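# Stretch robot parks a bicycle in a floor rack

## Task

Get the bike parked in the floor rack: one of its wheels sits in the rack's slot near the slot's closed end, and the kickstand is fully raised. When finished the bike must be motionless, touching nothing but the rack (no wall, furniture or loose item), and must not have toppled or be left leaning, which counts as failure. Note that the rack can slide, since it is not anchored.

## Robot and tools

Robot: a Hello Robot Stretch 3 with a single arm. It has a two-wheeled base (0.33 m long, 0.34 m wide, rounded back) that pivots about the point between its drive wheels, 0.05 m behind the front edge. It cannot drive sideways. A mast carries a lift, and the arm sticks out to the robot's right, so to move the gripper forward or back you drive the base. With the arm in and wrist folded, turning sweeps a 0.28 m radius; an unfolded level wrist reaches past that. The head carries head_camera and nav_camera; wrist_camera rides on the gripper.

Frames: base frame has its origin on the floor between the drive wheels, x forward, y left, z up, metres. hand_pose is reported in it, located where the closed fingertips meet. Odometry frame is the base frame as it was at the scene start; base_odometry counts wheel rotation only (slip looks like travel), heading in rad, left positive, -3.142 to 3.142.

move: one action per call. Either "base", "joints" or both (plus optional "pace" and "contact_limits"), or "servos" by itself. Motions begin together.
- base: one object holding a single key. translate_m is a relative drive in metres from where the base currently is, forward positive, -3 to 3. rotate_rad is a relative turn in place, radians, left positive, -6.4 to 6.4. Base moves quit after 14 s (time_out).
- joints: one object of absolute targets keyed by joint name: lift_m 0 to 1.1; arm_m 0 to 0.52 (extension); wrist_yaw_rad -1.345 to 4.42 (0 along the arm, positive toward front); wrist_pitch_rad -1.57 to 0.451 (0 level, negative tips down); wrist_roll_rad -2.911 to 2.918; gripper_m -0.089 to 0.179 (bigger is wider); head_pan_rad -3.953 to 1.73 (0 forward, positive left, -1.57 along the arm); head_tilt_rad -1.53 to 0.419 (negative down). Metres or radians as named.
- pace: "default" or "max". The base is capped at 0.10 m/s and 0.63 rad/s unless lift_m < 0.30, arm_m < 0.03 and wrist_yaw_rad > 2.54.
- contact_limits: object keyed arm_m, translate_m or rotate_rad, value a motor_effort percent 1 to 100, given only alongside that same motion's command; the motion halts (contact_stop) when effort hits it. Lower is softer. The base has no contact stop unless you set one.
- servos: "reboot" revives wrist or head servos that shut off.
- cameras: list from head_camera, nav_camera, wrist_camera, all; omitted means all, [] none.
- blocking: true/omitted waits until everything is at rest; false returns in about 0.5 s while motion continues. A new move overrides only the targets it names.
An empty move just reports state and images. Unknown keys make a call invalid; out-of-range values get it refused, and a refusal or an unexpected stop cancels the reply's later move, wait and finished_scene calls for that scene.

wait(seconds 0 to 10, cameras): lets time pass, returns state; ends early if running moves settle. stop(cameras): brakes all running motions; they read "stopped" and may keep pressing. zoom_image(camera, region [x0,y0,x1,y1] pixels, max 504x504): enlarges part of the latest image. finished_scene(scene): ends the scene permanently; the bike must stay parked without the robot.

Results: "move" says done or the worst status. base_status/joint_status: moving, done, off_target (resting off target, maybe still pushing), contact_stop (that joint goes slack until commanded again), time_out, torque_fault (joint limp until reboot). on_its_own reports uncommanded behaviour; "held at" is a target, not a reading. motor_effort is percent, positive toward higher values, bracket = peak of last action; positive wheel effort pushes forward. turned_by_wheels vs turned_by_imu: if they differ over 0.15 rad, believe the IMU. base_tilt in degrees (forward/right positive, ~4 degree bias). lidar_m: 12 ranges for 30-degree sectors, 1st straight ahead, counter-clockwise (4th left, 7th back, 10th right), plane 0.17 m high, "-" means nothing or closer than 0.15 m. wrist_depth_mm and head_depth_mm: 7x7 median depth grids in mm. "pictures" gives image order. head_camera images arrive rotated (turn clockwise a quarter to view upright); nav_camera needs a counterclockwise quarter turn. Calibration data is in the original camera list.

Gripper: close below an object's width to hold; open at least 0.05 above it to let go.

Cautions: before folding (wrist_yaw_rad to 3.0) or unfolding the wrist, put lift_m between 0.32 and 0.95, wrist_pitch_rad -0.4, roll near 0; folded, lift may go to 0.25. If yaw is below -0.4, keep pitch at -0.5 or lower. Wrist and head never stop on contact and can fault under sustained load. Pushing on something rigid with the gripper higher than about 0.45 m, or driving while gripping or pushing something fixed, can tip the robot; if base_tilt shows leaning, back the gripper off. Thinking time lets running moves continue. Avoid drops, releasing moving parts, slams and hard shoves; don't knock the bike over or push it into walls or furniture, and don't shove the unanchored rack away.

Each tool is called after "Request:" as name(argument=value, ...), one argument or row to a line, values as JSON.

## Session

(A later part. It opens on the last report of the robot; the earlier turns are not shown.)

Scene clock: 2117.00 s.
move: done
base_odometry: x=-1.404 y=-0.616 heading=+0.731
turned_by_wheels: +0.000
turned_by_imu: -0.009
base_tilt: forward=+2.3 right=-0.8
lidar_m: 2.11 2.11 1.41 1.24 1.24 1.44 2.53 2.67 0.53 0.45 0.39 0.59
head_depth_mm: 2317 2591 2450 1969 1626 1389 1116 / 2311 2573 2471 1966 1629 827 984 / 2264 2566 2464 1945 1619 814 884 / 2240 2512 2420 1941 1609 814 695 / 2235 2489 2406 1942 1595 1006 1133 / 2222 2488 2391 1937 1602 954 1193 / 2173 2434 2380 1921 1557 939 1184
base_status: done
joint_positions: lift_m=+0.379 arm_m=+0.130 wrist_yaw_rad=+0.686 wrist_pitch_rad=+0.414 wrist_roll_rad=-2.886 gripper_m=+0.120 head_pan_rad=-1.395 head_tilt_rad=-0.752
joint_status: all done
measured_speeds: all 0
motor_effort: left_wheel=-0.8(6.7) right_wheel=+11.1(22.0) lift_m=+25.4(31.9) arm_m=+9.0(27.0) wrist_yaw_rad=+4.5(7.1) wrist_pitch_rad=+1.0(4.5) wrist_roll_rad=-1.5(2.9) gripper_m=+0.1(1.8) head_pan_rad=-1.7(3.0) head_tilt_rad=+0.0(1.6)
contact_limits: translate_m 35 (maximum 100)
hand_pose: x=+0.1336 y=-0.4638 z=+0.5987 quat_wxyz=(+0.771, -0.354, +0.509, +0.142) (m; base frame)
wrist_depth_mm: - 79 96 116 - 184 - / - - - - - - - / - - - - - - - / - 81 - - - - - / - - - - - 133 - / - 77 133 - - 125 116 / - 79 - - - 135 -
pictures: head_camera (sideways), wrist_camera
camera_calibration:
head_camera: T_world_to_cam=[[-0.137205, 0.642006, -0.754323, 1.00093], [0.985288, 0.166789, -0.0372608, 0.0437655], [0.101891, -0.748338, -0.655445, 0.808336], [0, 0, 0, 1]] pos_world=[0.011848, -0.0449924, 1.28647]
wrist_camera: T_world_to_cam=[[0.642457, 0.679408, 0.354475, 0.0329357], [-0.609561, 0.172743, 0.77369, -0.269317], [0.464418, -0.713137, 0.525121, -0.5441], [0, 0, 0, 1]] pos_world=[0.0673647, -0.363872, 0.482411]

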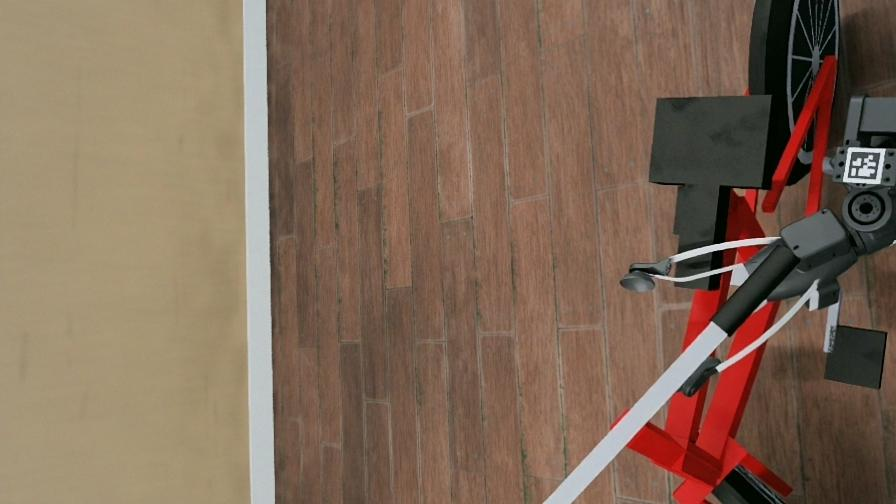

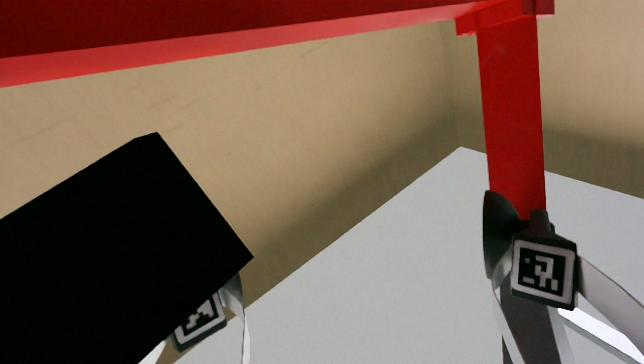

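Request:
move(
  joints={"arm_m": 0.09, "lift_m": 0.35},
  base={"translate_m": -0.06},
  contact_limits={"translate_m": 35},
  cameras=["head_camera", "wrist_camera", "nav_camera"],
)

Scene clock: 2124.50 s.
move: contact_stop
base_odometry: x=-1.449 y=-0.656 heading=+0.731
turned_by_wheels: +0.000
turned_by_imu: -0.001
base_tilt: forward=+2.3 right=-0.8
lidar_m: 2.17 2.16 1.40 1.22 1.22 1.42 2.50 2.61 0.49 0.45 0.43 0.67
head_depth_mm: 2321 2641 2498 1971 1638 1395 1079 / 2313 2597 2495 1963 1614 1359 1038 / 2266 2563 2473 1935 1607 803 1039 / 2259 2514 2448 1939 1619 873 703 / 2254 2523 2426 1936 1595 1038 743 / 2227 2499 2407 1920 1607 853 1125 / 2185 2463 2414 1907 1596 936 1179
base_status: done
joint_positions: lift_m=+0.361 arm_m=+0.090 wrist_yaw_rad=+0.691 wrist_pitch_rad=+0.409 wrist_roll_rad=-2.897 gripper_m=+0.120 head_pan_rad=-1.395 head_tilt_rad=-0.752
joint_status: lift_m contact_stop (moved -0.018 of -0.029); the others done
measured_speeds: all 0
on_its_own: lift_m is slack since a contact_stop (your +0.350 is given up)
motor_effort: left_wheel=-1.2(8.5) right_wheel=-2.7(9.5) lift_m=+26.0(26.8) arm_m=-16.4(20.4) wrist_yaw_rad=-1.2(4.3) wrist_pitch_rad=+1.6(10.2) wrist_roll_rad=+2.3(4.8) gripper_m=+0.1(2.3) head_pan_rad=-2.1(2.6) head_tilt_rad=+1.0(1.8)
contact_limits: translate_m 35 (maximum 100)
hand_pose: x=+0.1348 y=-0.4234 z=+0.5791 quat_wxyz=(+0.768, -0.355, +0.513, +0.144) (m; base frame)
wrist_depth_mm: - 106 121 149 195 - - / 105 133 - - - - - / - - - - - - - / - 101 113 - - - - / 89 95 112 - - 133 - / 89 100 147 - - 126 115 / 87 98 - - - - 116
pictures: head_camera (sideways), nav_camera (sideways), wrist_camera
camera_calibration:
head_camera: T_world_to_cam=[[-0.137199, 0.64198, -0.754347, 1.00096], [0.985289, 0.166785, -0.0372605, 0.0437652], [0.101894, -0.748361, -0.655418, 0.808301], [0, 0, 0, 1]] pos_world=[0.011848, -0.044993, 1.28647]
nav_camera: T_world_to_cam=[[0.0589607, -0.672065, 0.738141, -0.920233], [-0.984501, -0.161493, -0.0683975, 0.141538], [0.165172, -0.722668, -0.67117, 0.828976], [0, 0, 0, 1]] pos_world=[0.0566779, 0.00347554, 1.24533]
wrist_camera: T_world_to_cam=[[0.64582, 0.680637, 0.345904, 0.0166601], [-0.601231, 0.174142, 0.779869, -0.264486], [0.470571, -0.711624, 0.521684, -0.503665], [0, 0, 0, 1]] pos_world=[0.0672336, -0.323701, 0.463255]

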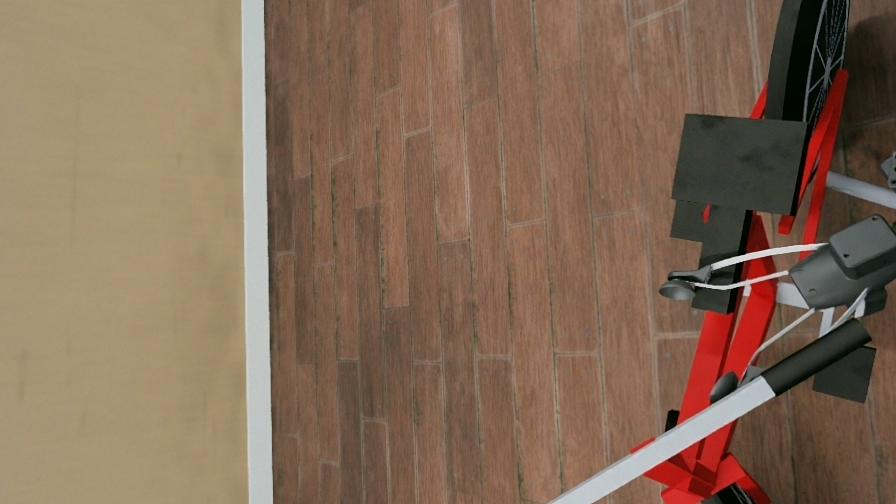

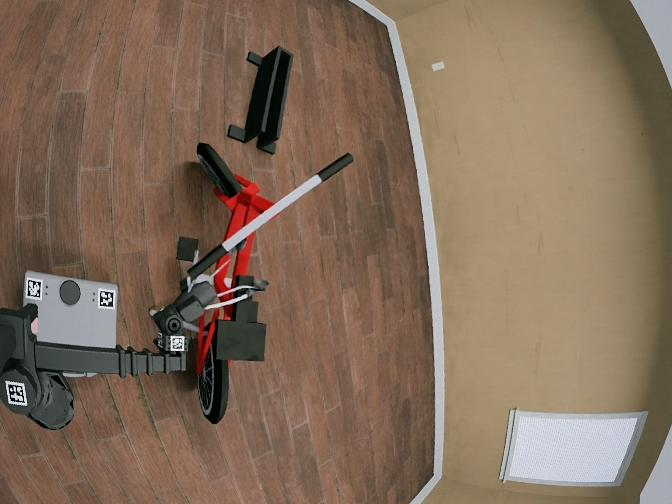

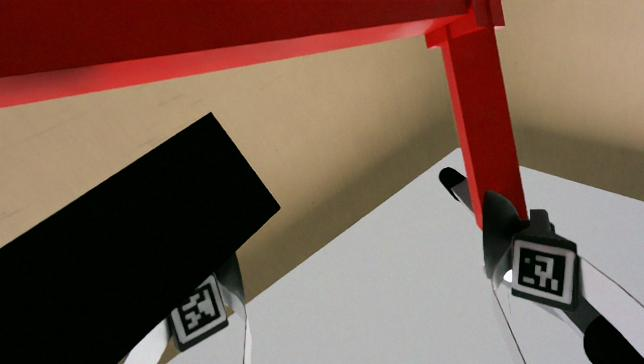

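Request:
move(
  joints={"lift_m": 0.372},
  cameras=[],
)

Request:
move(
  joints={"arm_m": 0.0},
  cameras=["head_camera", "wrist_camera", "nav_camera"],
)

Scene clock: 2128.60 s.
move: done
base_odometry: x=-1.449 y=-0.656 heading=+0.731
turned_by_wheels: +0.000
turned_by_imu: -0.001
base_tilt: forward=+2.3 right=-0.8
lidar_m: 2.16 2.17 1.41 1.22 1.22 1.42 2.50 2.62 0.49 0.45 0.43 0.67
head_depth_mm: 2355 2660 2513 2000 1625 1398 1076 / 2296 2616 2475 1962 1629 1360 1038 / 2287 2553 2460 1940 1614 804 1039 / 2281 2566 2454 1957 1607 872 693 / 2244 2516 2428 1913 1604 1039 1031 / 2200 2481 2391 1915 1610 849 1130 / 2189 2488 2394 1912 1598 937 1184
base_status: not commanded
joint_positions: lift_m=+0.372 arm_m=+0.090 wrist_yaw_rad=+0.691 wrist_pitch_rad=+0.405 wrist_roll_rad=-2.895 gripper_m=+0.120 head_pan_rad=-1.395 head_tilt_rad=-0.752
joint_status: all done
measured_speeds: all 0
motor_effort: left_wheel=-1.4(1.5) right_wheel=-2.9(3.1) lift_m=+30.0(31.1) arm_m=+0.6(2.9) wrist_yaw_rad=-1.2(1.2) wrist_pitch_rad=+3.0(3.3) wrist_roll_rad=+1.8(2.3) gripper_m=-0.1(0.9) head_pan_rad=-2.1(2.8) head_tilt_rad=+0.7(2.0)
contact_limits: translate_m 35 (maximum 100)
hand_pose: x=+0.1351 y=-0.4236 z=+0.5893 quat_wxyz=(+0.768, -0.353, +0.514, +0.145) (m; base frame)
wrist_depth_mm: - 108 128 184 225 - - / - - - - - - - / - 97 - - - - - / - 99 110 - - - - / 87 94 - - - 133 - / - 98 148 - - 125 115 / - 112 - - - - 105
pictures: none
No camera images: "cameras" was empty.

Scene clock: 2130.50 s.
move: done
base_odometry: x=-1.449 y=-0.656 heading=+0.731
turned_by_wheels: +0.000
turned_by_imu: +0.000
base_tilt: forward=+2.3 right=-0.8
lidar_m: 2.17 2.17 1.41 1.22 1.22 1.42 2.50 2.61 0.49 0.45 0.42 0.69
head_depth_mm: 2347 2612 2536 1967 1617 1398 1076 / 2312 2610 2473 1960 1622 1364 1038 / 2296 2579 2447 1950 1638 806 1052 / 2276 2522 2442 1934 1608 1017 1174 / 2218 2514 2400 1926 1603 1035 1151 / 2217 2478 2395 1926 1588 1008 1006 / 2186 2441 2370 1911 1516 922 1185
base_status: not commanded
joint_positions: lift_m=+0.372 arm_m=+0.000 wrist_yaw_rad=+0.674 wrist_pitch_rad=+0.320 wrist_roll_rad=-2.900 gripper_m=+0.120 head_pan_rad=-1.395 head_tilt_rad=-0.752
joint_status: all done
measured_speeds: all 0
on_its_own: wrist_yaw_rad is at rest, and its effort (+14.4) is outside its rest range (-9 to +9); wrist_pitch_rad is at rest, and its effort (+18.5) is outside its rest range (-8 to +12)
motor_effort: left_wheel=-1.2(1.5) right_wheel=-2.2(3.1) lift_m=+28.8(30.1) arm_m=-23.0(23.8) wrist_yaw_rad=+14.4(15.1) wrist_pitch_rad=+18.5(18.7) wrist_roll_rad=+3.1(3.3) gripper_m=+2.7(3.2) head_pan_rad=-1.8(2.8) head_tilt_rad=+0.5(1.6)
contact_limits: translate_m 35 (maximum 100)
hand_pose: x=+0.1354 y=-0.3408 z=+0.5683 quat_wxyz=(+0.766, -0.319, +0.534, +0.164) (m; base frame)
wrist_depth_mm: - - - 308 - - - / 168 185 220 279 - - - / - - - - - - - / - 175 - - - - - / 156 174 - - - 143 - / 159 - 148 - - 122 - / - 119 - - - - 96
pictures: head_camera (sideways), nav_camera (sideways), wrist_camera
camera_calibration:
head_camera: T_world_to_cam=[[-0.137198, 0.64198, -0.754347, 1.00096], [0.985289, 0.166785, -0.0372605, 0.0437652], [0.101893, -0.748361, -0.655418, 0.808301], [0, 0, 0, 1]] pos_world=[0.011848, -0.044993, 1.28647]
nav_camera: T_world_to_cam=[[0.0589605, -0.672065, 0.738141, -0.920233], [-0.984501, -0.161493, -0.0683975, 0.141538], [0.165172, -0.722668, -0.67117, 0.828976], [0, 0, 0, 1]] pos_world=[0.0566779, 0.00347553, 1.24533]
wrist_camera: T_world_to_cam=[[0.678227, 0.645052, 0.352016, -0.056184], [-0.551653, 0.130459, 0.823808, -0.316731], [0.485476, -0.75292, 0.444326, -0.411721], [0, 0, 0, 1]] pos_world=[0.0632603, -0.232431, 0.463641]

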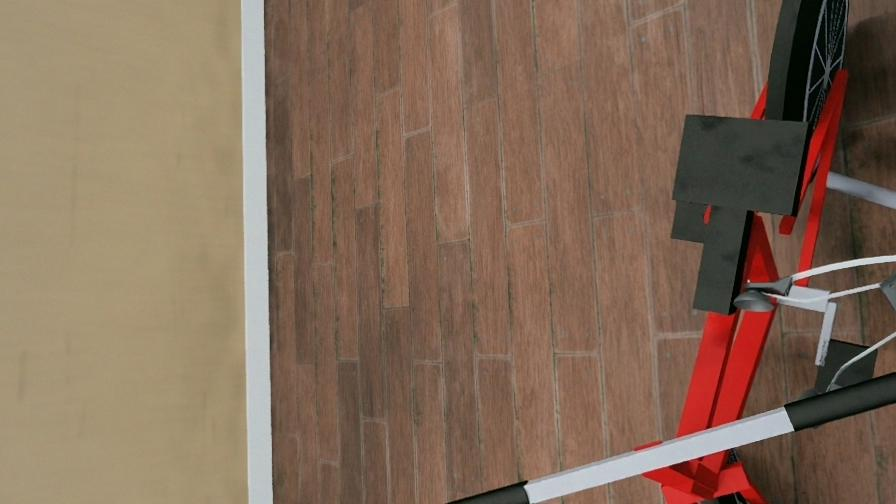

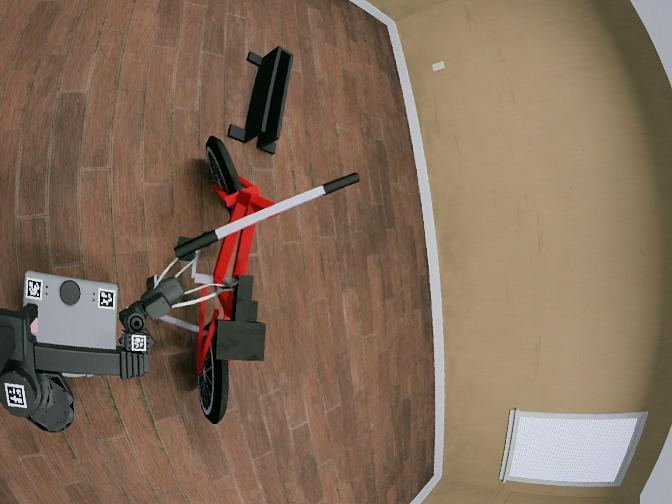

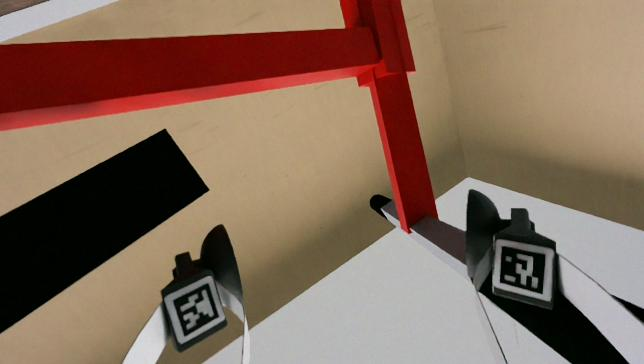

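Request:
move(
  joints={"lift_m": 0.30},
  cameras=["head_camera", "wrist_camera"],
)

Scene clock: 2135.47 s.
move: done
base_odometry: x=-1.449 y=-0.656 heading=+0.731
turned_by_wheels: +0.000
turned_by_imu: -0.001
base_tilt: forward=+2.3 right=-0.8
lidar_m: 2.17 2.17 1.41 1.22 1.22 1.42 2.51 2.61 0.49 0.45 0.43 0.68
head_depth_mm: 2330 2633 2462 1974 1635 1392 1076 / 2312 2588 2485 1957 1628 1363 1037 / 2290 2541 2492 1957 1637 803 1044 / 2265 2540 2466 1955 1606 1015 1181 / 2247 2530 2427 1953 1627 1071 1150 / 2240 2474 2401 1912 1586 991 690 / 2182 2447 2396 1919 1548 927 1190
base_status: not commanded
joint_positions: lift_m=+0.300 arm_m=+0.000 wrist_yaw_rad=+0.688 wrist_pitch_rad=+0.396 wrist_roll_rad=-2.895 gripper_m=+0.120 head_pan_rad=-1.395 head_tilt_rad=-0.752
joint_status: all done
measured_speeds: all 0
motor_effort: left_wheel=-1.4(1.5) right_wheel=-1.9(2.7) lift_m=+22.3(28.0) arm_m=-9.7(23.3) wrist_yaw_rad=+1.9(14.7) wrist_pitch_rad=+4.3(18.9) wrist_roll_rad=+1.7(3.3) gripper_m=+0.2(3.2) head_pan_rad=-2.2(2.6) head_tilt_rad=+1.2(1.5)
contact_limits: translate_m 35 (maximum 100)
hand_pose: x=+0.1351 y=-0.3345 z=+0.5151 quat_wxyz=(+0.768, -0.349, +0.516, +0.147) (m; base frame)
wrist_depth_mm: - - - - - - - / - - - 333 - - - / - 207 227 - - - - / 176 201 - - - - - / - 213 - - - 140 - / - 182 147 - - 125 116 / 169 120 - - - - -
pictures: head_camera (sideways), wrist_camera
camera_calibration:
head_camera: T_world_to_cam=[[-0.137198, 0.64198, -0.754347, 1.00096], [0.985289, 0.166785, -0.0372605, 0.0437652], [0.101893, -0.748361, -0.655418, 0.808301], [0, 0, 0, 1]] pos_world=[0.011848, -0.044993, 1.28647]
wrist_camera: T_world_to_cam=[[0.649655, 0.675582, 0.348623, -0.0254534], [-0.594954, 0.166333, 0.786361, -0.236753], [0.473264, -0.718277, 0.509999, -0.403775], [0, 0, 0, 1]] pos_world=[0.066771, -0.233447, 0.400971]

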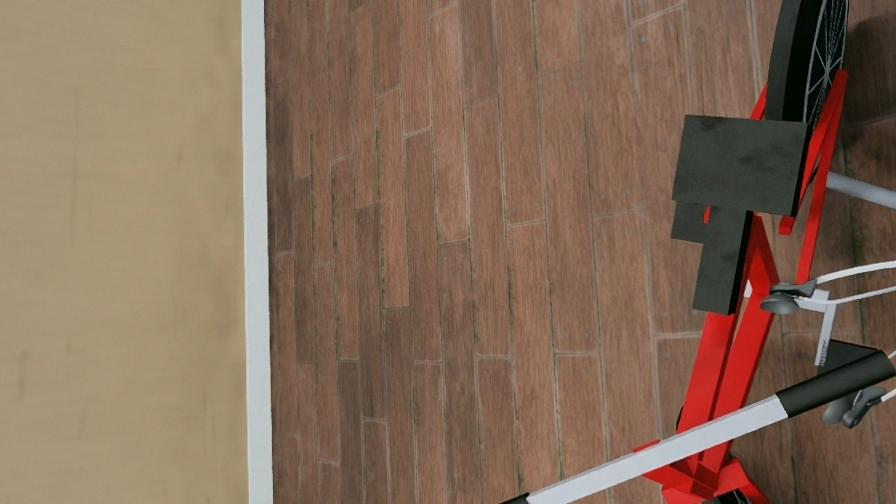

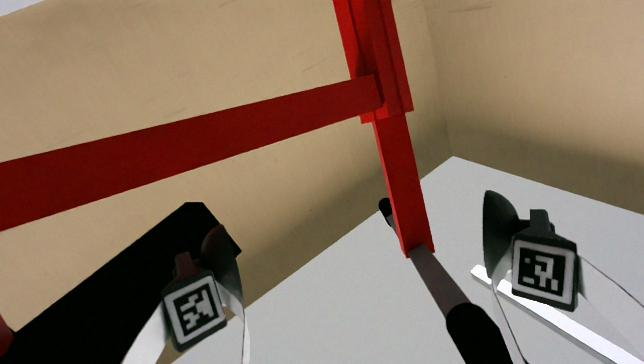

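Request:
move(
  joints={"gripper_m": 0.03, "wrist_pitch_rad": -0.1},
  cameras=[],
)

Request:
move(
  joints={"wrist_yaw_rad": 1.9, "wrist_roll_rad": 0.19},
  cameras=["head_camera"],
)

Request:
move(
  joints={"lift_m": 0.88, "wrist_pitch_rad": -1.12},
  cameras=["head_camera", "nav_camera"],
)

Scene clock: 2215.93 s.
move: done
base_odometry: x=-1.449 y=-0.656 heading=+0.731
turned_by_wheels: +0.000
turned_by_imu: -0.001
base_tilt: forward=+2.3 right=-0.8
lidar_m: 2.17 2.16 1.41 1.22 1.22 1.43 2.50 2.62 0.49 0.45 0.43 0.68
head_depth_mm: 2336 2669 2485 1953 1634 1391 1078 / 2328 2608 2493 1957 1631 1361 1036 / 2306 2583 2458 1940 1622 804 1050 / 2221 2545 2420 1943 1599 1019 1179 / 2241 2533 2424 1929 1608 1067 1150 / 2228 2485 2402 1925 1584 988 1127 / 2201 2452 2408 1911 1553 928 1193
base_status: not commanded
joint_positions: lift_m=+0.300 arm_m=+0.000 wrist_yaw_rad=+0.688 wrist_pitch_rad=-0.113 wrist_roll_rad=-2.895 gripper_m=+0.030 head_pan_rad=-1.395 head_tilt_rad=-0.752
joint_status: all done
measured_speeds: all 0
motor_effort: left_wheel=-1.3(1.5) right_wheel=-1.2(2.0) lift_m=+23.8(23.8) arm_m=+18.9(20.2) wrist_yaw_rad=+1.7(2.6) wrist_pitch_rad=+2.3(4.2) wrist_roll_rad=+1.7(1.9) gripper_m=+0.0(79.8) head_pan_rad=-2.0(2.6) head_tilt_rad=+0.9(1.8)
contact_limits: translate_m 35 (maximum 100)
hand_pose: x=+0.1389 y=-0.3393 z=+0.3858 quat_wxyz=(+0.729, -0.165, +0.593, +0.298) (m; base frame)
wrist_depth_mm: 240 571 697 504 440 436 - / 580 289 805 468 424 - - / 324 314 329 342 426 - - / 356 - - - 380 - - / - - - 161 151 - - / - - - 133 128 - - / 202 - 239 264 306 106 -
pictures: none
No camera images: "cameras" was empty.

Scene clock: 2218.13 s.
move: done
base_odometry: x=-1.449 y=-0.656 heading=+0.731
turned_by_wheels: +0.000
turned_by_imu: -0.001
base_tilt: forward=+2.3 right=-0.8
lidar_m: 2.16 2.17 1.41 1.22 1.22 1.42 2.50 2.62 0.49 0.45 0.42 0.68
head_depth_mm: 2334 2633 2498 1971 1637 1395 1078 / 2296 2607 2459 1949 1616 1354 1038 / 2282 2615 2477 1962 1615 803 1050 / 2246 2561 2465 1945 1613 1020 1175 / 2250 2524 2440 1926 1606 1064 1150 / 2201 2482 2396 1926 1594 988 1132 / 2176 2422 2377 1911 1551 926 1184
base_status: not commanded
joint_positions: lift_m=+0.300 arm_m=+0.000 wrist_yaw_rad=+1.898 wrist_pitch_rad=-0.113 wrist_roll_rad=+0.186 gripper_m=+0.030 head_pan_rad=-1.395 head_tilt_rad=-0.752
joint_status: all done
measured_speeds: all 0
motor_effort: left_wheel=-1.4(1.5) right_wheel=-1.3(2.1) lift_m=+26.3(26.6) arm_m=+17.3(19.4) wrist_yaw_rad=+2.1(3.6) wrist_pitch_rad=+2.1(2.7) wrist_roll_rad=+1.3(7.0) gripper_m=-0.3(1.4) head_pan_rad=-2.0(2.8) head_tilt_rad=+1.4(1.4)
contact_limits: translate_m 35 (maximum 100)
hand_pose: x=+0.2171 y=-0.0640 z=+0.3858 quat_wxyz=(+0.407, +0.646, -0.418, +0.493) (m; base frame)
wrist_depth_mm: - - - - - - - / - - - - - - - / - - - - - - - / - - - - - - 897 / - - - 162 151 819 709 / - - - 133 129 630 588 / - 926 713 665 614 536 502
pictures: head_camera (sideways)
camera_calibration:
head_camera: T_world_to_cam=[[-0.137198, 0.64198, -0.754347, 1.00096], [0.985289, 0.166785, -0.0372605, 0.0437652], [0.101893, -0.748361, -0.655418, 0.808301], [0, 0, 0, 1]] pos_world=[0.011848, -0.044993, 1.28647]

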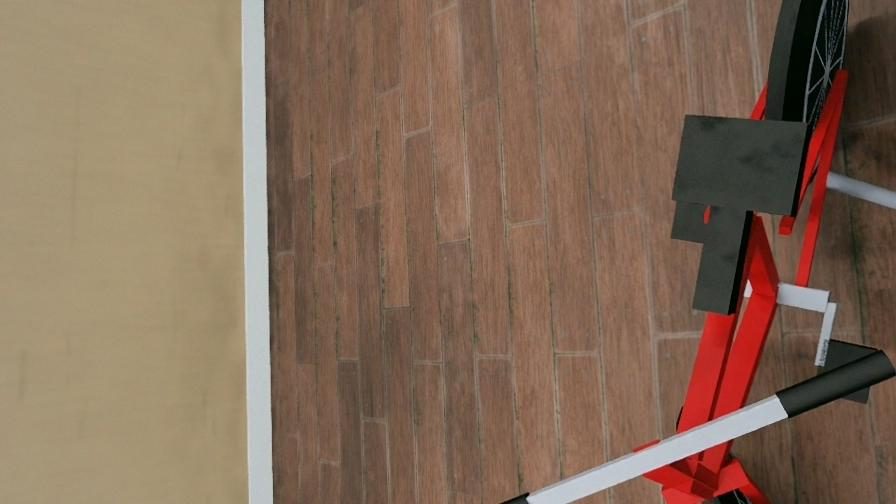

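Scene clock: 2224.23 s.
move: done
base_odometry: x=-1.449 y=-0.656 heading=+0.731
turned_by_wheels: +0.000
turned_by_imu: -0.001
base_tilt: forward=+2.3 right=-0.8
lidar_m: 2.17 2.16 1.40 1.22 1.22 1.42 2.49 2.61 0.49 0.45 0.42 0.69
head_depth_mm: 2352 2631 2490 1970 1642 - - / 2304 2583 2486 1956 1631 - - / 2293 2572 2448 1952 1614 - - / 2256 2530 2457 1928 1602 882 1179 / 2223 2467 2408 1930 1608 1069 1043 / 2237 2497 2402 1917 1595 989 1145 / 2215 2455 2389 1912 1562 931 1188
base_status: not commanded
joint_positions: lift_m=+0.880 arm_m=+0.000 wrist_yaw_rad=+1.898 wrist_pitch_rad=-1.121 wrist_roll_rad=+0.186 gripper_m=+0.030 head_pan_rad=-1.395 head_tilt_rad=-0.752
joint_status: all done
measured_speeds: all 0
motor_effort: left_wheel=-1.5(1.6) right_wheel=-1.6(2.2) lift_m=+29.2(31.8) arm_m=+13.6(17.9) wrist_yaw_rad=+1.4(2.8) wrist_pitch_rad=+0.2(2.7) wrist_roll_rad=+1.4(1.6) gripper_m=+0.9(1.3) head_pan_rad=-2.1(2.8) head_tilt_rad=+0.6(1.7)
contact_limits: translate_m 35 (maximum 100)
hand_pose: x=+0.0635 y=-0.1164 z=+0.7774 quat_wxyz=(+0.648, +0.727, -0.103, +0.201) (m; base frame)
wrist_depth_mm: - - - - - - 992 / - - - - - - 571 / - - - - - 974 323 / - - - - 974 945 607 / - - - 161 151 895 662 / - - 996 132 128 863 673 / - - 546 - 881 838 641
pictures: head_camera (sideways), nav_camera (sideways)
camera_calibration:
head_camera: T_world_to_cam=[[-0.137198, 0.64198, -0.754347, 1.00096], [0.985289, 0.166785, -0.0372605, 0.0437652], [0.101893, -0.748361, -0.655418, 0.808301], [0, 0, 0, 1]] pos_world=[0.011848, -0.044993, 1.28647]
nav_camera: T_world_to_cam=[[0.0589605, -0.672065, 0.738141, -0.920233], [-0.984501, -0.161493, -0.0683975, 0.141538], [0.165172, -0.722668, -0.67117, 0.828976], [0, 0, 0, 1]] pos_world=[0.0566779, 0.00347553, 1.24533]

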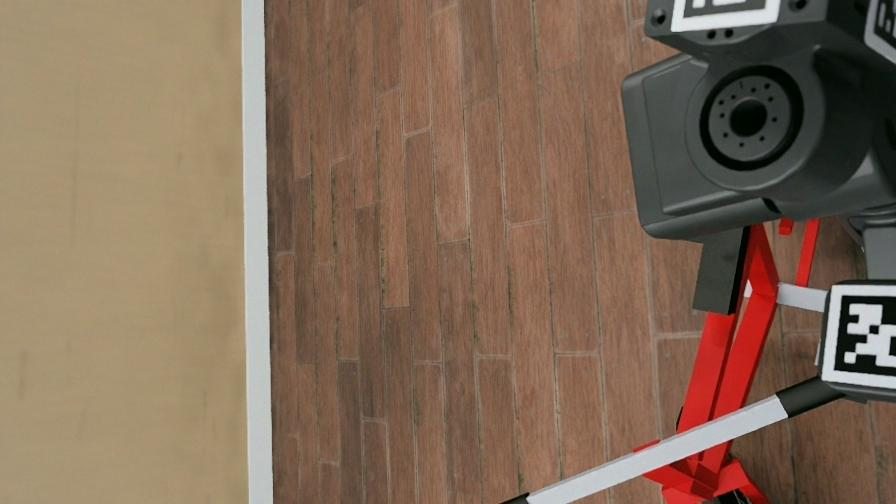

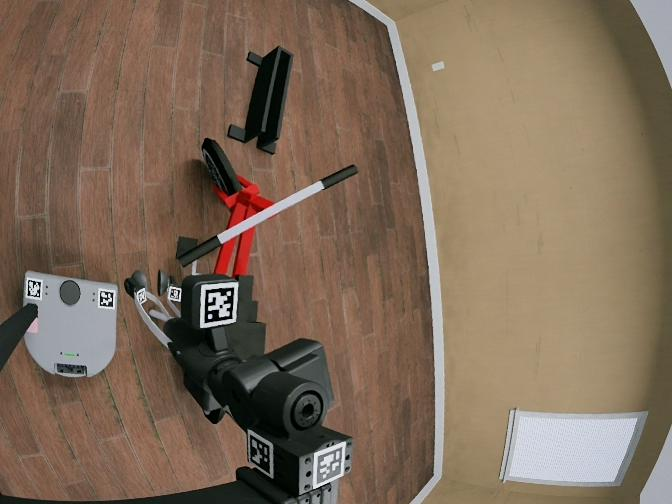

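Request:
move(
  joints={"wrist_yaw_rad": 0.9, "head_pan_rad": -1.2},
  base={"translate_m": 0.17},
  cameras=[],
)

Request:
move(
  joints={"arm_m": 0.189, "gripper_m": 0.12},
  cameras=["head_camera", "wrist_camera"],
)

Scene clock: 2232.37 s.
move: done
base_odometry: x=-1.322 y=-0.543 heading=+0.731
turned_by_wheels: +0.000
turned_by_imu: -0.001
base_tilt: forward=+2.3 right=-0.8
lidar_m: 2.00 2.00 1.44 1.26 1.26 1.47 2.59 0.70 0.52 0.39 0.55 0.58
head_depth_mm: 2168 2405 2500 1986 1638 1431 - / 2178 2475 2469 1952 1646 1394 - / 2201 2502 2457 1956 1612 334 309 / 2211 2499 2453 1951 1527 820 1175 / 2242 2532 2436 1938 1613 1084 1200 / 2259 2519 2390 1938 1591 1362 1193 / 2265 2552 2405 1911 1478 1361 1182
base_status: done
joint_positions: lift_m=+0.880 arm_m=+0.000 wrist_yaw_rad=+0.902 wrist_pitch_rad=-1.121 wrist_roll_rad=+0.187 gripper_m=+0.030 head_pan_rad=-1.206 head_tilt_rad=-0.752
joint_status: all done
measured_speeds: all 0
motor_effort: left_wheel=+2.6(8.2) right_wheel=+3.2(8.5) lift_m=+29.3(29.5) arm_m=+9.6(11.7) wrist_yaw_rad=-0.9(3.2) wrist_pitch_rad=+0.3(0.6) wrist_roll_rad=+0.9(1.4) gripper_m=+0.5(1.0) head_pan_rad=+2.7(4.3) head_tilt_rad=+1.0(1.7)
hand_pose: x=+0.0487 y=-0.2007 z=+0.7774 quat_wxyz=(+0.665, +0.589, -0.439, -0.133) (m; base frame)
wrist_depth_mm: - - - - - - - / - - - - 605 986 966 / - - - - - 465 691 / - - - - 988 697 400 / - - - 161 149 894 702 / - - - 132 128 858 857 / - - 954 740 - 832 812
pictures: none
No camera images: "cameras" was empty.

Scene clock: 2235.00 s.
move: done
base_odometry: x=-1.322 y=-0.543 heading=+0.731
turned_by_wheels: +0.000
turned_by_imu: -0.001
base_tilt: forward=+2.3 right=-0.8
lidar_m: 2.00 2.00 1.43 1.26 1.26 1.47 2.59 0.70 0.52 0.39 0.55 0.58
head_depth_mm: 2172 2427 2479 358 383 1365 975 / 2183 2445 2496 1943 439 1390 1021 / 2228 2463 2437 1951 1621 824 1001 / 2204 2501 2444 1951 1531 850 1196 / 2246 2529 2416 1905 1606 1080 1196 / 2244 2562 2430 1936 1590 1364 1186 / 2285 2548 2420 1906 1471 1359 1180
base_status: not commanded
joint_positions: lift_m=+0.880 arm_m=+0.189 wrist_yaw_rad=+0.900 wrist_pitch_rad=-1.121 wrist_roll_rad=+0.187 gripper_m=+0.120 head_pan_rad=-1.205 head_tilt_rad=-0.752
joint_status: all done
measured_speeds: all 0
motor_effort: left_wheel=+2.5(2.8) right_wheel=+3.2(4.0) lift_m=+29.0(29.4) arm_m=+19.8(21.2) wrist_yaw_rad=+0.1(2.2) wrist_pitch_rad=-0.5(0.7) wrist_roll_rad=+0.8(1.2) gripper_m=+0.7(81.2) head_pan_rad=+2.0(3.2) head_tilt_rad=+0.7(1.5)
hand_pose: x=+0.0486 y=-0.3898 z=+0.7774 quat_wxyz=(+0.665, +0.589, -0.439, -0.134) (m; base frame)
wrist_depth_mm: - - - - - - 987 / - - - - - - 955 / - - - 276 - 956 934 / - - - 439 962 922 899 / - - - 991 443 141 864 / - - 148 957 894 126 116 / - 120 935 927 870 802 -
pictures: head_camera (sideways), wrist_camera
camera_calibration:
head_camera: T_world_to_cam=[[-0.25579, 0.604593, -0.754347, 1.00168], [0.936165, 0.349581, -0.0372605, 0.0440648], [0.241178, -0.715724, -0.655418, 0.807451], [0, 0, 0, 1]] pos_world=[0.0202289, -0.043102, 1.28647]
wrist_camera: T_world_to_cam=[[-0.797339, -0.580995, -0.163387, -0.0448193], [-0.533542, 0.805094, -0.259146, 0.573586], [0.282104, -0.119454, -0.951918, 0.842901], [0, 0, 0, 1]] pos_world=[0.0325098, -0.387142, 0.943692]

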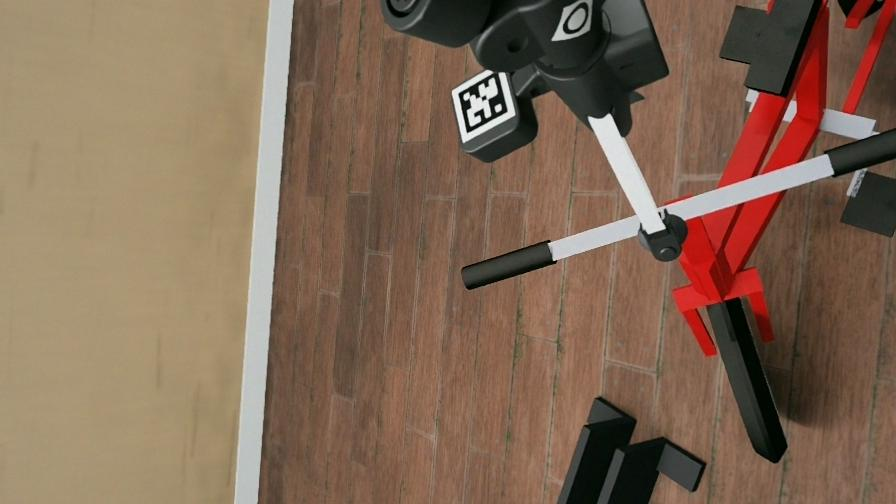

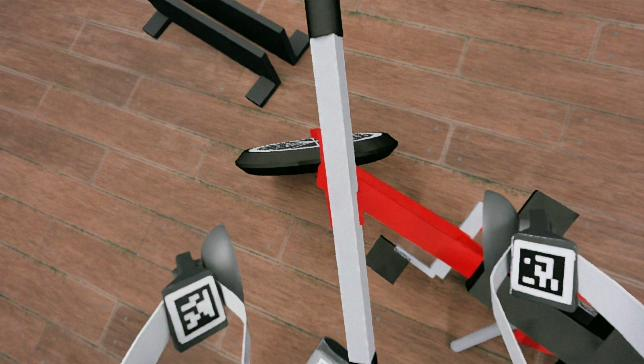

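Request:
move(
  base={"translate_m": 0.03},
  joints={"arm_m": 0.21, "lift_m": 0.80, "wrist_roll_rad": 0.1},
  cameras=["head_camera", "wrist_camera"],
)

Scene clock: 2249.83 s.
move: done
base_odometry: x=-1.300 y=-0.523 heading=+0.731
turned_by_wheels: +0.000
turned_by_imu: -0.001
base_tilt: forward=+2.3 right=-0.8
lidar_m: 1.98 1.97 1.44 1.27 1.27 1.48 2.61 0.71 0.53 0.39 0.53 0.57
head_depth_mm: 2168 2412 2492 1965 413 1089 923 / 2161 2451 2474 1976 514 816 1003 / 2192 2433 2457 1951 1582 799 1156 / 2229 2472 2440 1938 1576 933 1204 / 2226 2492 2413 1935 1611 1369 1193 / 2220 2523 2404 1920 1594 1362 1168 / 2259 2539 2394 1904 1460 1346 1187
base_status: done
joint_positions: lift_m=+0.800 arm_m=+0.210 wrist_yaw_rad=+0.900 wrist_pitch_rad=-1.122 wrist_roll_rad=+0.105 gripper_m=+0.120 head_pan_rad=-1.205 head_tilt_rad=-0.752
joint_status: all done
measured_speeds: all 0
motor_effort: left_wheel=+3.1(7.7) right_wheel=+4.0(7.9) lift_m=+22.5(27.6) arm_m=+19.1(20.9) wrist_yaw_rad=+1.1(1.2) wrist_pitch_rad=+0.0(0.7) wrist_roll_rad=-1.4(5.0) gripper_m=+0.1(1.5) head_pan_rad=+2.7(3.4) head_tilt_rad=+0.6(1.6)
hand_pose: x=+0.0486 y=-0.4108 z=+0.6974 quat_wxyz=(+0.682, +0.594, -0.411, -0.110) (m; base frame)
wrist_depth_mm: - - - 169 989 983 935 / - - - 175 967 938 906 / - - 993 180 936 897 871 / - - 966 184 894 862 837 / - 975 912 192 352 141 795 / 953 931 148 200 645 126 116 / 938 119 843 838 791 326 394
pictures: head_camera (sideways), wrist_camera
camera_calibration:
head_camera: T_world_to_cam=[[-0.25579, 0.604593, -0.754347, 1.00168], [0.936165, 0.349582, -0.0372605, 0.0440648], [0.241178, -0.715723, -0.655418, 0.807451], [0, 0, 0, 1]] pos_world=[0.0202289, -0.043102, 1.28647]
wrist_camera: T_world_to_cam=[[-0.755333, -0.642518, -0.129008, -0.121404], [-0.597278, 0.755951, -0.26795, 0.558718], [0.269687, -0.125338, -0.954756, 0.764401], [0, 0, 0, 1]] pos_world=[0.0358611, -0.404559, 0.863863]

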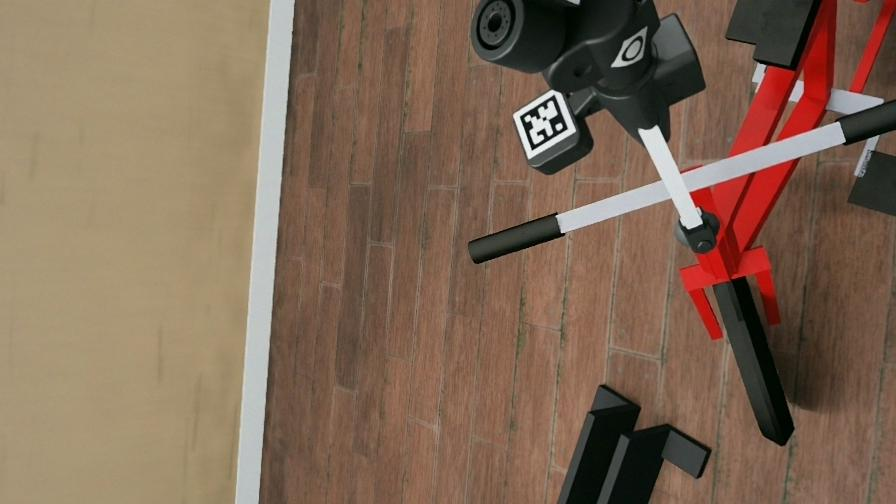

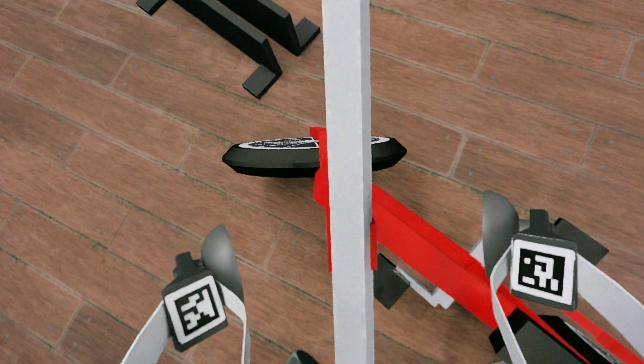

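Request:
zoom_image(
  camera="wrist_camera",
  region=[220, 90, 500, 364],
)

Request:
zoom_image(
  camera="head_camera",
  region=[600, 100, 850, 350],
)

Scaled by 1.800.

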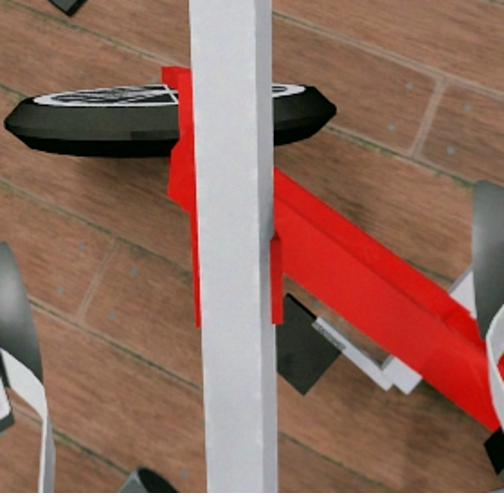

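Scaled by 2.016 from the camera's 896x504 image, which has a finer 1280x720 frame.

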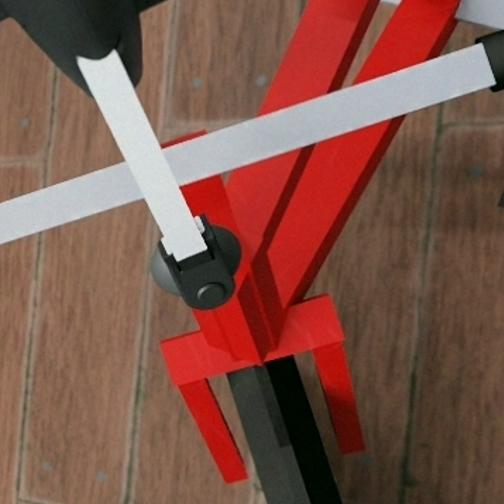

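Request:
move(
  base={"translate_m": 0.027},
  joints={"arm_m": 0.222, "lift_m": 0.714},
  contact_limits={"translate_m": 30},
  cameras=["head_camera", "wrist_camera"],
)

Scene clock: 2323.77 s.
move: done
base_odometry: x=-1.280 y=-0.505 heading=+0.731
turned_by_wheels: +0.000
turned_by_imu: -0.001
base_tilt: forward=+2.3 right=-0.8
lidar_m: 1.94 1.95 1.45 1.28 1.28 1.49 2.62 0.71 0.45 0.40 0.52 2.24
head_depth_mm: 2157 2430 2514 1957 466 529 963 / 2176 2433 2483 1958 1585 550 985 / 2184 2462 2487 1953 1504 797 1181 / 2216 2468 2459 1945 1617 998 1194 / 2226 2466 2426 1933 1612 1355 1177 / 2240 2526 2413 1919 1600 1366 1170 / 2260 2563 2393 1909 1463 1349 1185
base_status: done
joint_positions: lift_m=+0.714 arm_m=+0.222 wrist_yaw_rad=+0.900 wrist_pitch_rad=-1.122 wrist_roll_rad=+0.105 gripper_m=+0.120 head_pan_rad=-1.205 head_tilt_rad=-0.752
joint_status: all done
measured_speeds: all 0
motor_effort: left_wheel=+3.4(7.5) right_wheel=+4.3(8.3) lift_m=+23.4(23.9) arm_m=+19.3(21.1) wrist_yaw_rad=-0.2(1.3) wrist_pitch_rad=+0.4(0.7) wrist_roll_rad=-1.6(1.8) gripper_m=+0.7(1.7) head_pan_rad=+2.4(3.1) head_tilt_rad=+1.0(1.6)
contact_limits: translate_m 30 (maximum 100)
hand_pose: x=+0.0485 y=-0.4227 z=+0.6114 quat_wxyz=(+0.682, +0.594, -0.411, -0.110) (m; base frame)
wrist_depth_mm: - - 976 - 891 869 840 / - 977 936 - 845 831 827 / - 946 913 - 89 811 784 / 944 904 861 - 92 793 754 / 901 859 826 798 256 141 719 / 872 836 148 - 257 126 116 / 825 120 769 105 104 262 486
pictures: head_camera (sideways), wrist_camera
camera_calibration:
head_camera: T_world_to_cam=[[-0.255791, 0.604593, -0.754346, 1.00168], [0.936164, 0.349583, -0.0372605, 0.0440648], [0.241179, -0.715723, -0.655418, 0.807451], [0, 0, 0, 1]] pos_world=[0.0202289, -0.043102, 1.28647]
wrist_camera: T_world_to_cam=[[-0.755302, -0.642569, -0.128933, -0.140289], [-0.597387, 0.755925, -0.267781, 0.544588], [0.269532, -0.125233, -0.954814, 0.680867], [0, 0, 0, 1]] pos_world=[0.0358536, -0.416546, 0.777843]

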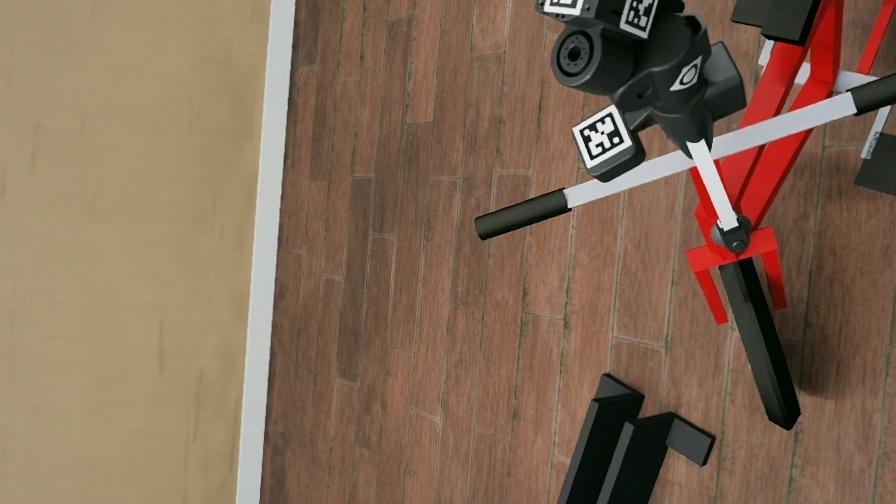

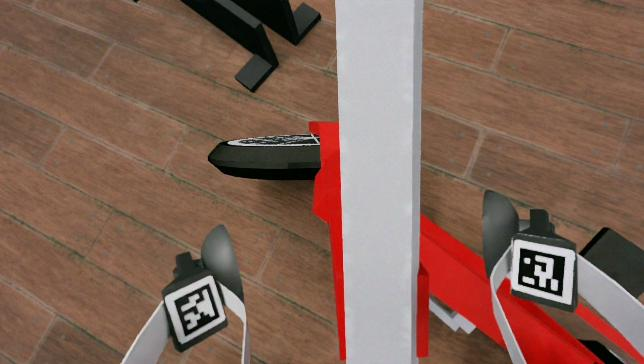

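Request:
move(
  joints={"gripper_m": 0.05},
  cameras=["wrist_camera"],
)

Request:
move(
  joints={"gripper_m": -0.01},
  cameras=["head_camera", "wrist_camera"],
)

Scene clock: 2333.77 s.
move: done
base_odometry: x=-1.280 y=-0.505 heading=+0.731
turned_by_wheels: +0.000
turned_by_imu: -0.001
base_tilt: forward=+2.3 right=-0.8
lidar_m: 1.94 1.94 1.45 1.28 1.28 1.48 2.62 0.71 0.45 0.39 0.52 2.24
head_depth_mm: 2165 2416 2499 1980 466 506 956 / 2154 2429 2472 1981 1575 551 972 / 2188 2462 2445 1940 1549 800 1179 / 2193 2450 2446 1929 1603 1298 1194 / 2250 2478 2435 1926 1600 1372 1171 / 2263 2522 2418 1918 1597 1371 1153 / 2242 2567 2375 1903 1452 1349 1184
base_status: not commanded
joint_positions: lift_m=+0.714 arm_m=+0.222 wrist_yaw_rad=+0.897 wrist_pitch_rad=-1.123 wrist_roll_rad=+0.105 gripper_m=+0.050 head_pan_rad=-1.205 head_tilt_rad=-0.752
joint_status: all done
measured_speeds: all 0
motor_effort: left_wheel=+2.3(3.7) right_wheel=+4.5(4.9) lift_m=+30.2(30.3) arm_m=+17.3(18.1) wrist_yaw_rad=+2.3(3.4) wrist_pitch_rad=+0.6(0.8) wrist_roll_rad=-1.7(1.8) gripper_m=-2.5(78.0) head_pan_rad=+2.1(3.0) head_tilt_rad=+0.9(1.4)
contact_limits: translate_m 30 (maximum 100)
hand_pose: x=+0.0482 y=-0.4228 z=+0.6113 quat_wxyz=(+0.682, +0.594, -0.412, -0.111) (m; base frame)
wrist_depth_mm: - - 967 86 887 872 840 / - 981 940 - 862 845 804 / 974 927 901 - 811 795 775 / 916 900 858 - 788 773 750 / 901 860 832 149 134 749 735 / 852 839 130 133 128 120 683 / 835 804 772 104 99 262 500
pictures: wrist_camera
camera_calibration:
wrist_camera: T_world_to_cam=[[-0.757514, -0.639994, -0.128766, -0.139534], [-0.59506, 0.758043, -0.266975, 0.544728], [0.268472, -0.125614, -0.955062, 0.68092], [0, 0, 0, 1]] pos_world=[0.0356386, -0.416695, 0.777782]

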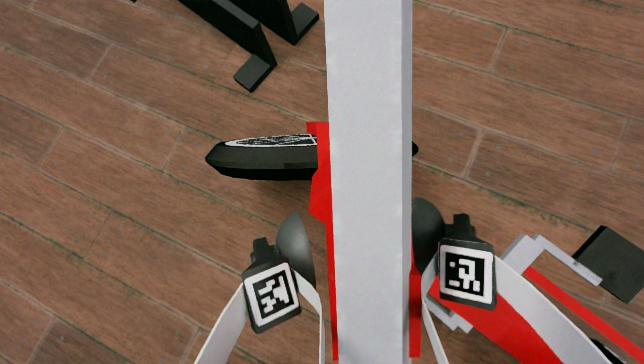

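Scene clock: 2334.90 s.
move: done
base_odometry: x=-1.280 y=-0.505 heading=+0.731
turned_by_wheels: +0.000
turned_by_imu: +0.000
base_tilt: forward=+2.3 right=-0.8
lidar_m: 1.94 1.95 1.45 1.28 1.28 1.49 2.62 0.71 0.45 0.40 0.52 2.24
head_depth_mm: 2138 2425 2506 1999 465 505 955 / 2174 2421 2478 1968 1583 553 986 / 2172 2444 2469 1947 1502 795 1185 / 2215 2485 2411 1918 1619 1295 1200 / 2218 2492 2424 1936 1613 1365 1176 / 2244 2514 2390 1941 1599 1359 1168 / 2241 2511 2372 1909 1445 1354 1184
base_status: not commanded
joint_positions: lift_m=+0.714 arm_m=+0.222 wrist_yaw_rad=+0.894 wrist_pitch_rad=-1.123 wrist_roll_rad=+0.105 gripper_m=-0.009 head_pan_rad=-1.205 head_tilt_rad=-0.752
joint_status: all done
measured_speeds: all 0
motor_effort: left_wheel=+1.7(2.6) right_wheel=+4.8(4.8) lift_m=+30.6(30.6) arm_m=+16.7(17.5) wrist_yaw_rad=+5.2(6.4) wrist_pitch_rad=+0.6(0.9) wrist_roll_rad=-1.5(1.8) gripper_m=-26.3(96.0) head_pan_rad=+2.4(3.1) head_tilt_rad=+0.5(1.3)
contact_limits: translate_m 30 (maximum 100)
hand_pose: x=+0.0480 y=-0.4230 z=+0.6113 quat_wxyz=(+0.682, +0.593, -0.413, -0.112) (m; base frame)
wrist_depth_mm: - - 975 85 888 871 848 / - 977 947 - 861 838 804 / 983 933 920 - 827 797 776 / 934 903 851 - 781 785 761 / 882 858 824 137 145 748 721 / 855 840 130 131 128 122 516 / 834 795 749 104 99 260 501
pictures: head_camera (sideways), wrist_camera
camera_calibration:
head_camera: T_world_to_cam=[[-0.255791, 0.604593, -0.754347, 1.00168], [0.936164, 0.349583, -0.0372605, 0.0440648], [0.241179, -0.715723, -0.655418, 0.807451], [0, 0, 0, 1]] pos_world=[0.0202289, -0.043102, 1.28647]
wrist_camera: T_world_to_cam=[[-0.759338, -0.637836, -0.128733, -0.138809], [-0.592953, 0.759753, -0.266798, 0.54525], [0.267979, -0.126257, -0.955116, 0.680719], [0, 0, 0, 1]] pos_world=[0.0354869, -0.416847, 0.777768]

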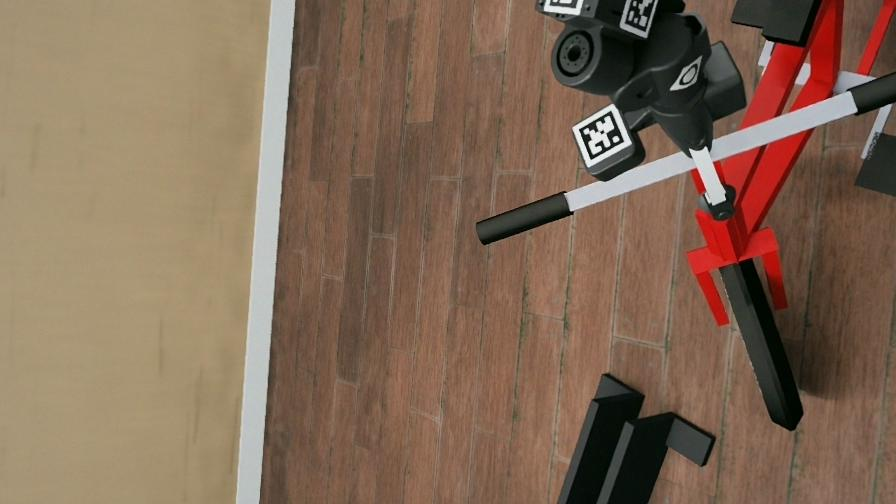

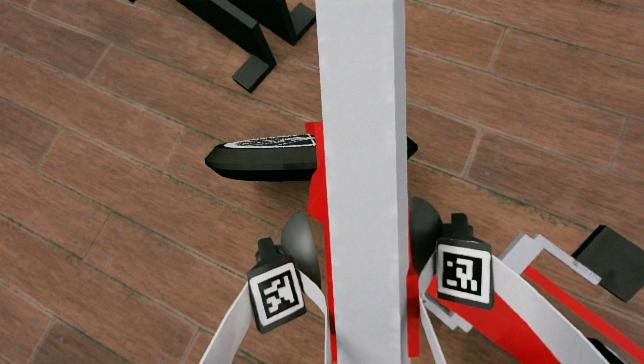

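Request:
move(
  joints={"wrist_roll_rad": 0.35},
  cameras=["head_camera", "wrist_camera", "nav_camera"],
)

Scene clock: 2341.70 s.
move: off_target
base_odometry: x=-1.280 y=-0.505 heading=+0.731
turned_by_wheels: +0.000
turned_by_imu: -0.001
base_tilt: forward=+2.3 right=-0.8
lidar_m: 1.95 1.95 1.45 1.28 1.28 1.49 2.62 0.71 0.45 0.39 0.52 2.24
head_depth_mm: 2155 2414 2507 1975 465 532 957 / 2181 2451 2499 1957 601 548 981 / 2190 2419 2439 1947 1509 798 1184 / 2195 2463 2391 1936 1599 1193 1178 / 2225 2515 2388 1925 1607 1370 1192 / 2249 2523 2396 1897 1585 1358 1173 / 2241 2558 2372 1918 1465 1349 1187
base_status: not commanded
joint_positions: lift_m=+0.714 arm_m=+0.222 wrist_yaw_rad=+0.897 wrist_pitch_rad=-1.122 wrist_roll_rad=+0.326 gripper_m=-0.006 head_pan_rad=-1.205 head_tilt_rad=-0.752
joint_status: wrist_roll_rad off_target (ended at +0.326, target +0.350)
measured_speeds: all 0
motor_effort: left_wheel=+1.8(2.1) right_wheel=+4.6(4.7) lift_m=+26.9(30.9) arm_m=+14.8(15.4) wrist_yaw_rad=+2.1(6.1) wrist_pitch_rad=+0.4(0.9) wrist_roll_rad=+7.8(8.9) gripper_m=-8.7(9.9) head_pan_rad=+2.2(3.2) head_tilt_rad=+0.6(1.6)
contact_limits: translate_m 30 (maximum 100)
hand_pose: x=+0.0484 y=-0.4230 z=+0.6114 quat_wxyz=(+0.633, +0.578, -0.485, -0.176) (m; base frame)
wrist_depth_mm: - - - 85 877 826 772 / - - 979 - 844 787 758 / - 997 946 - 800 765 729 / - 961 907 - 771 747 703 / 980 913 871 96 132 505 678 / 953 889 130 131 128 122 375 / 926 871 790 104 114 684 221
pictures: head_camera (sideways), nav_camera (sideways), wrist_camera
camera_calibration:
head_camera: T_world_to_cam=[[-0.255791, 0.604593, -0.754347, 1.00168], [0.936164, 0.349583, -0.0372605, 0.0440648], [0.241179, -0.715723, -0.655418, 0.807451], [0, 0, 0, 1]] pos_world=[0.0202289, -0.043102, 1.28647]
nav_camera: T_world_to_cam=[[0.18463, -0.648891, 0.738141, -0.921], [-0.936388, -0.344237, -0.0683975, 0.141244], [0.298478, -0.678559, -0.67117, 0.828163], [0, 0, 0, 1]] pos_world=[0.0551152, 0.0129503, 1.24533]
wrist_camera: T_world_to_cam=[[-0.857386, -0.465595, -0.21934, -0.00544008], [-0.41606, 0.877876, -0.237123, 0.568779], [0.302957, -0.112047, -0.946395, 0.679718], [0, 0, 0, 1]] pos_world=[0.0260566, -0.42569, 0.776959]

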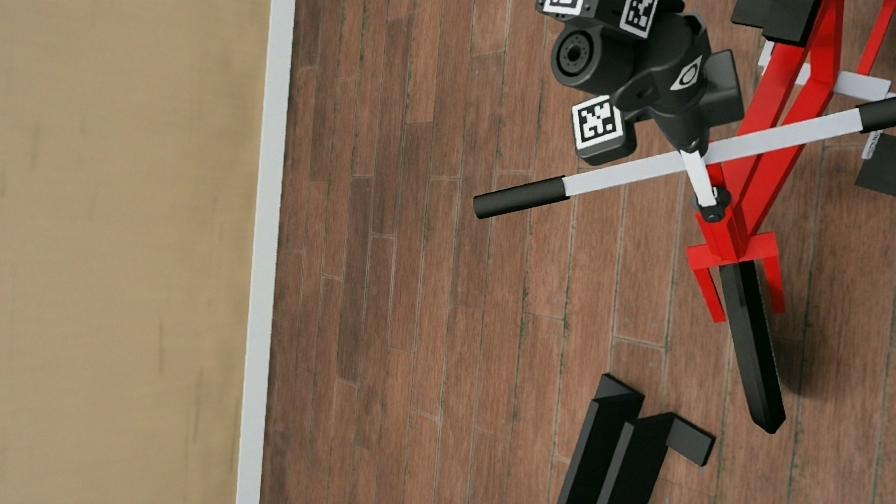

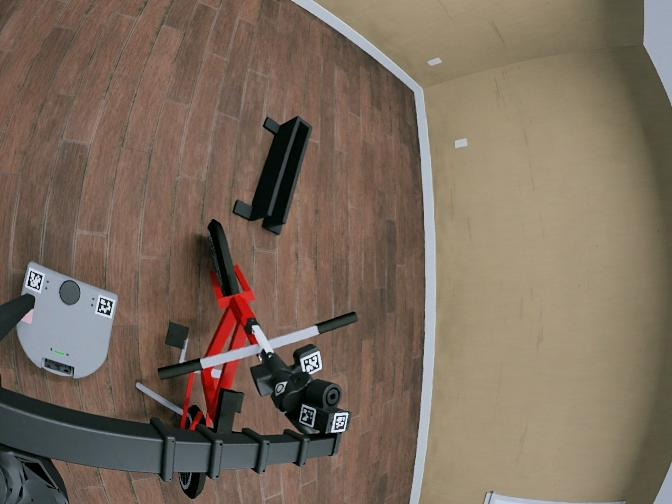

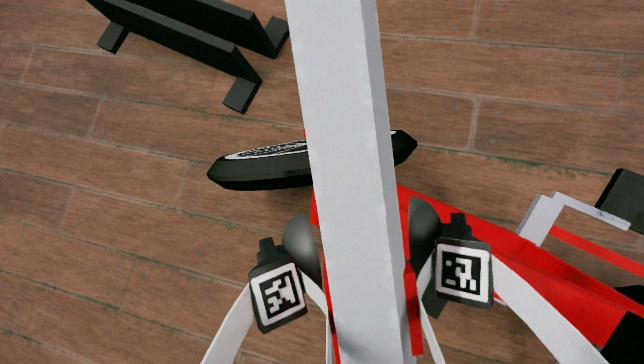

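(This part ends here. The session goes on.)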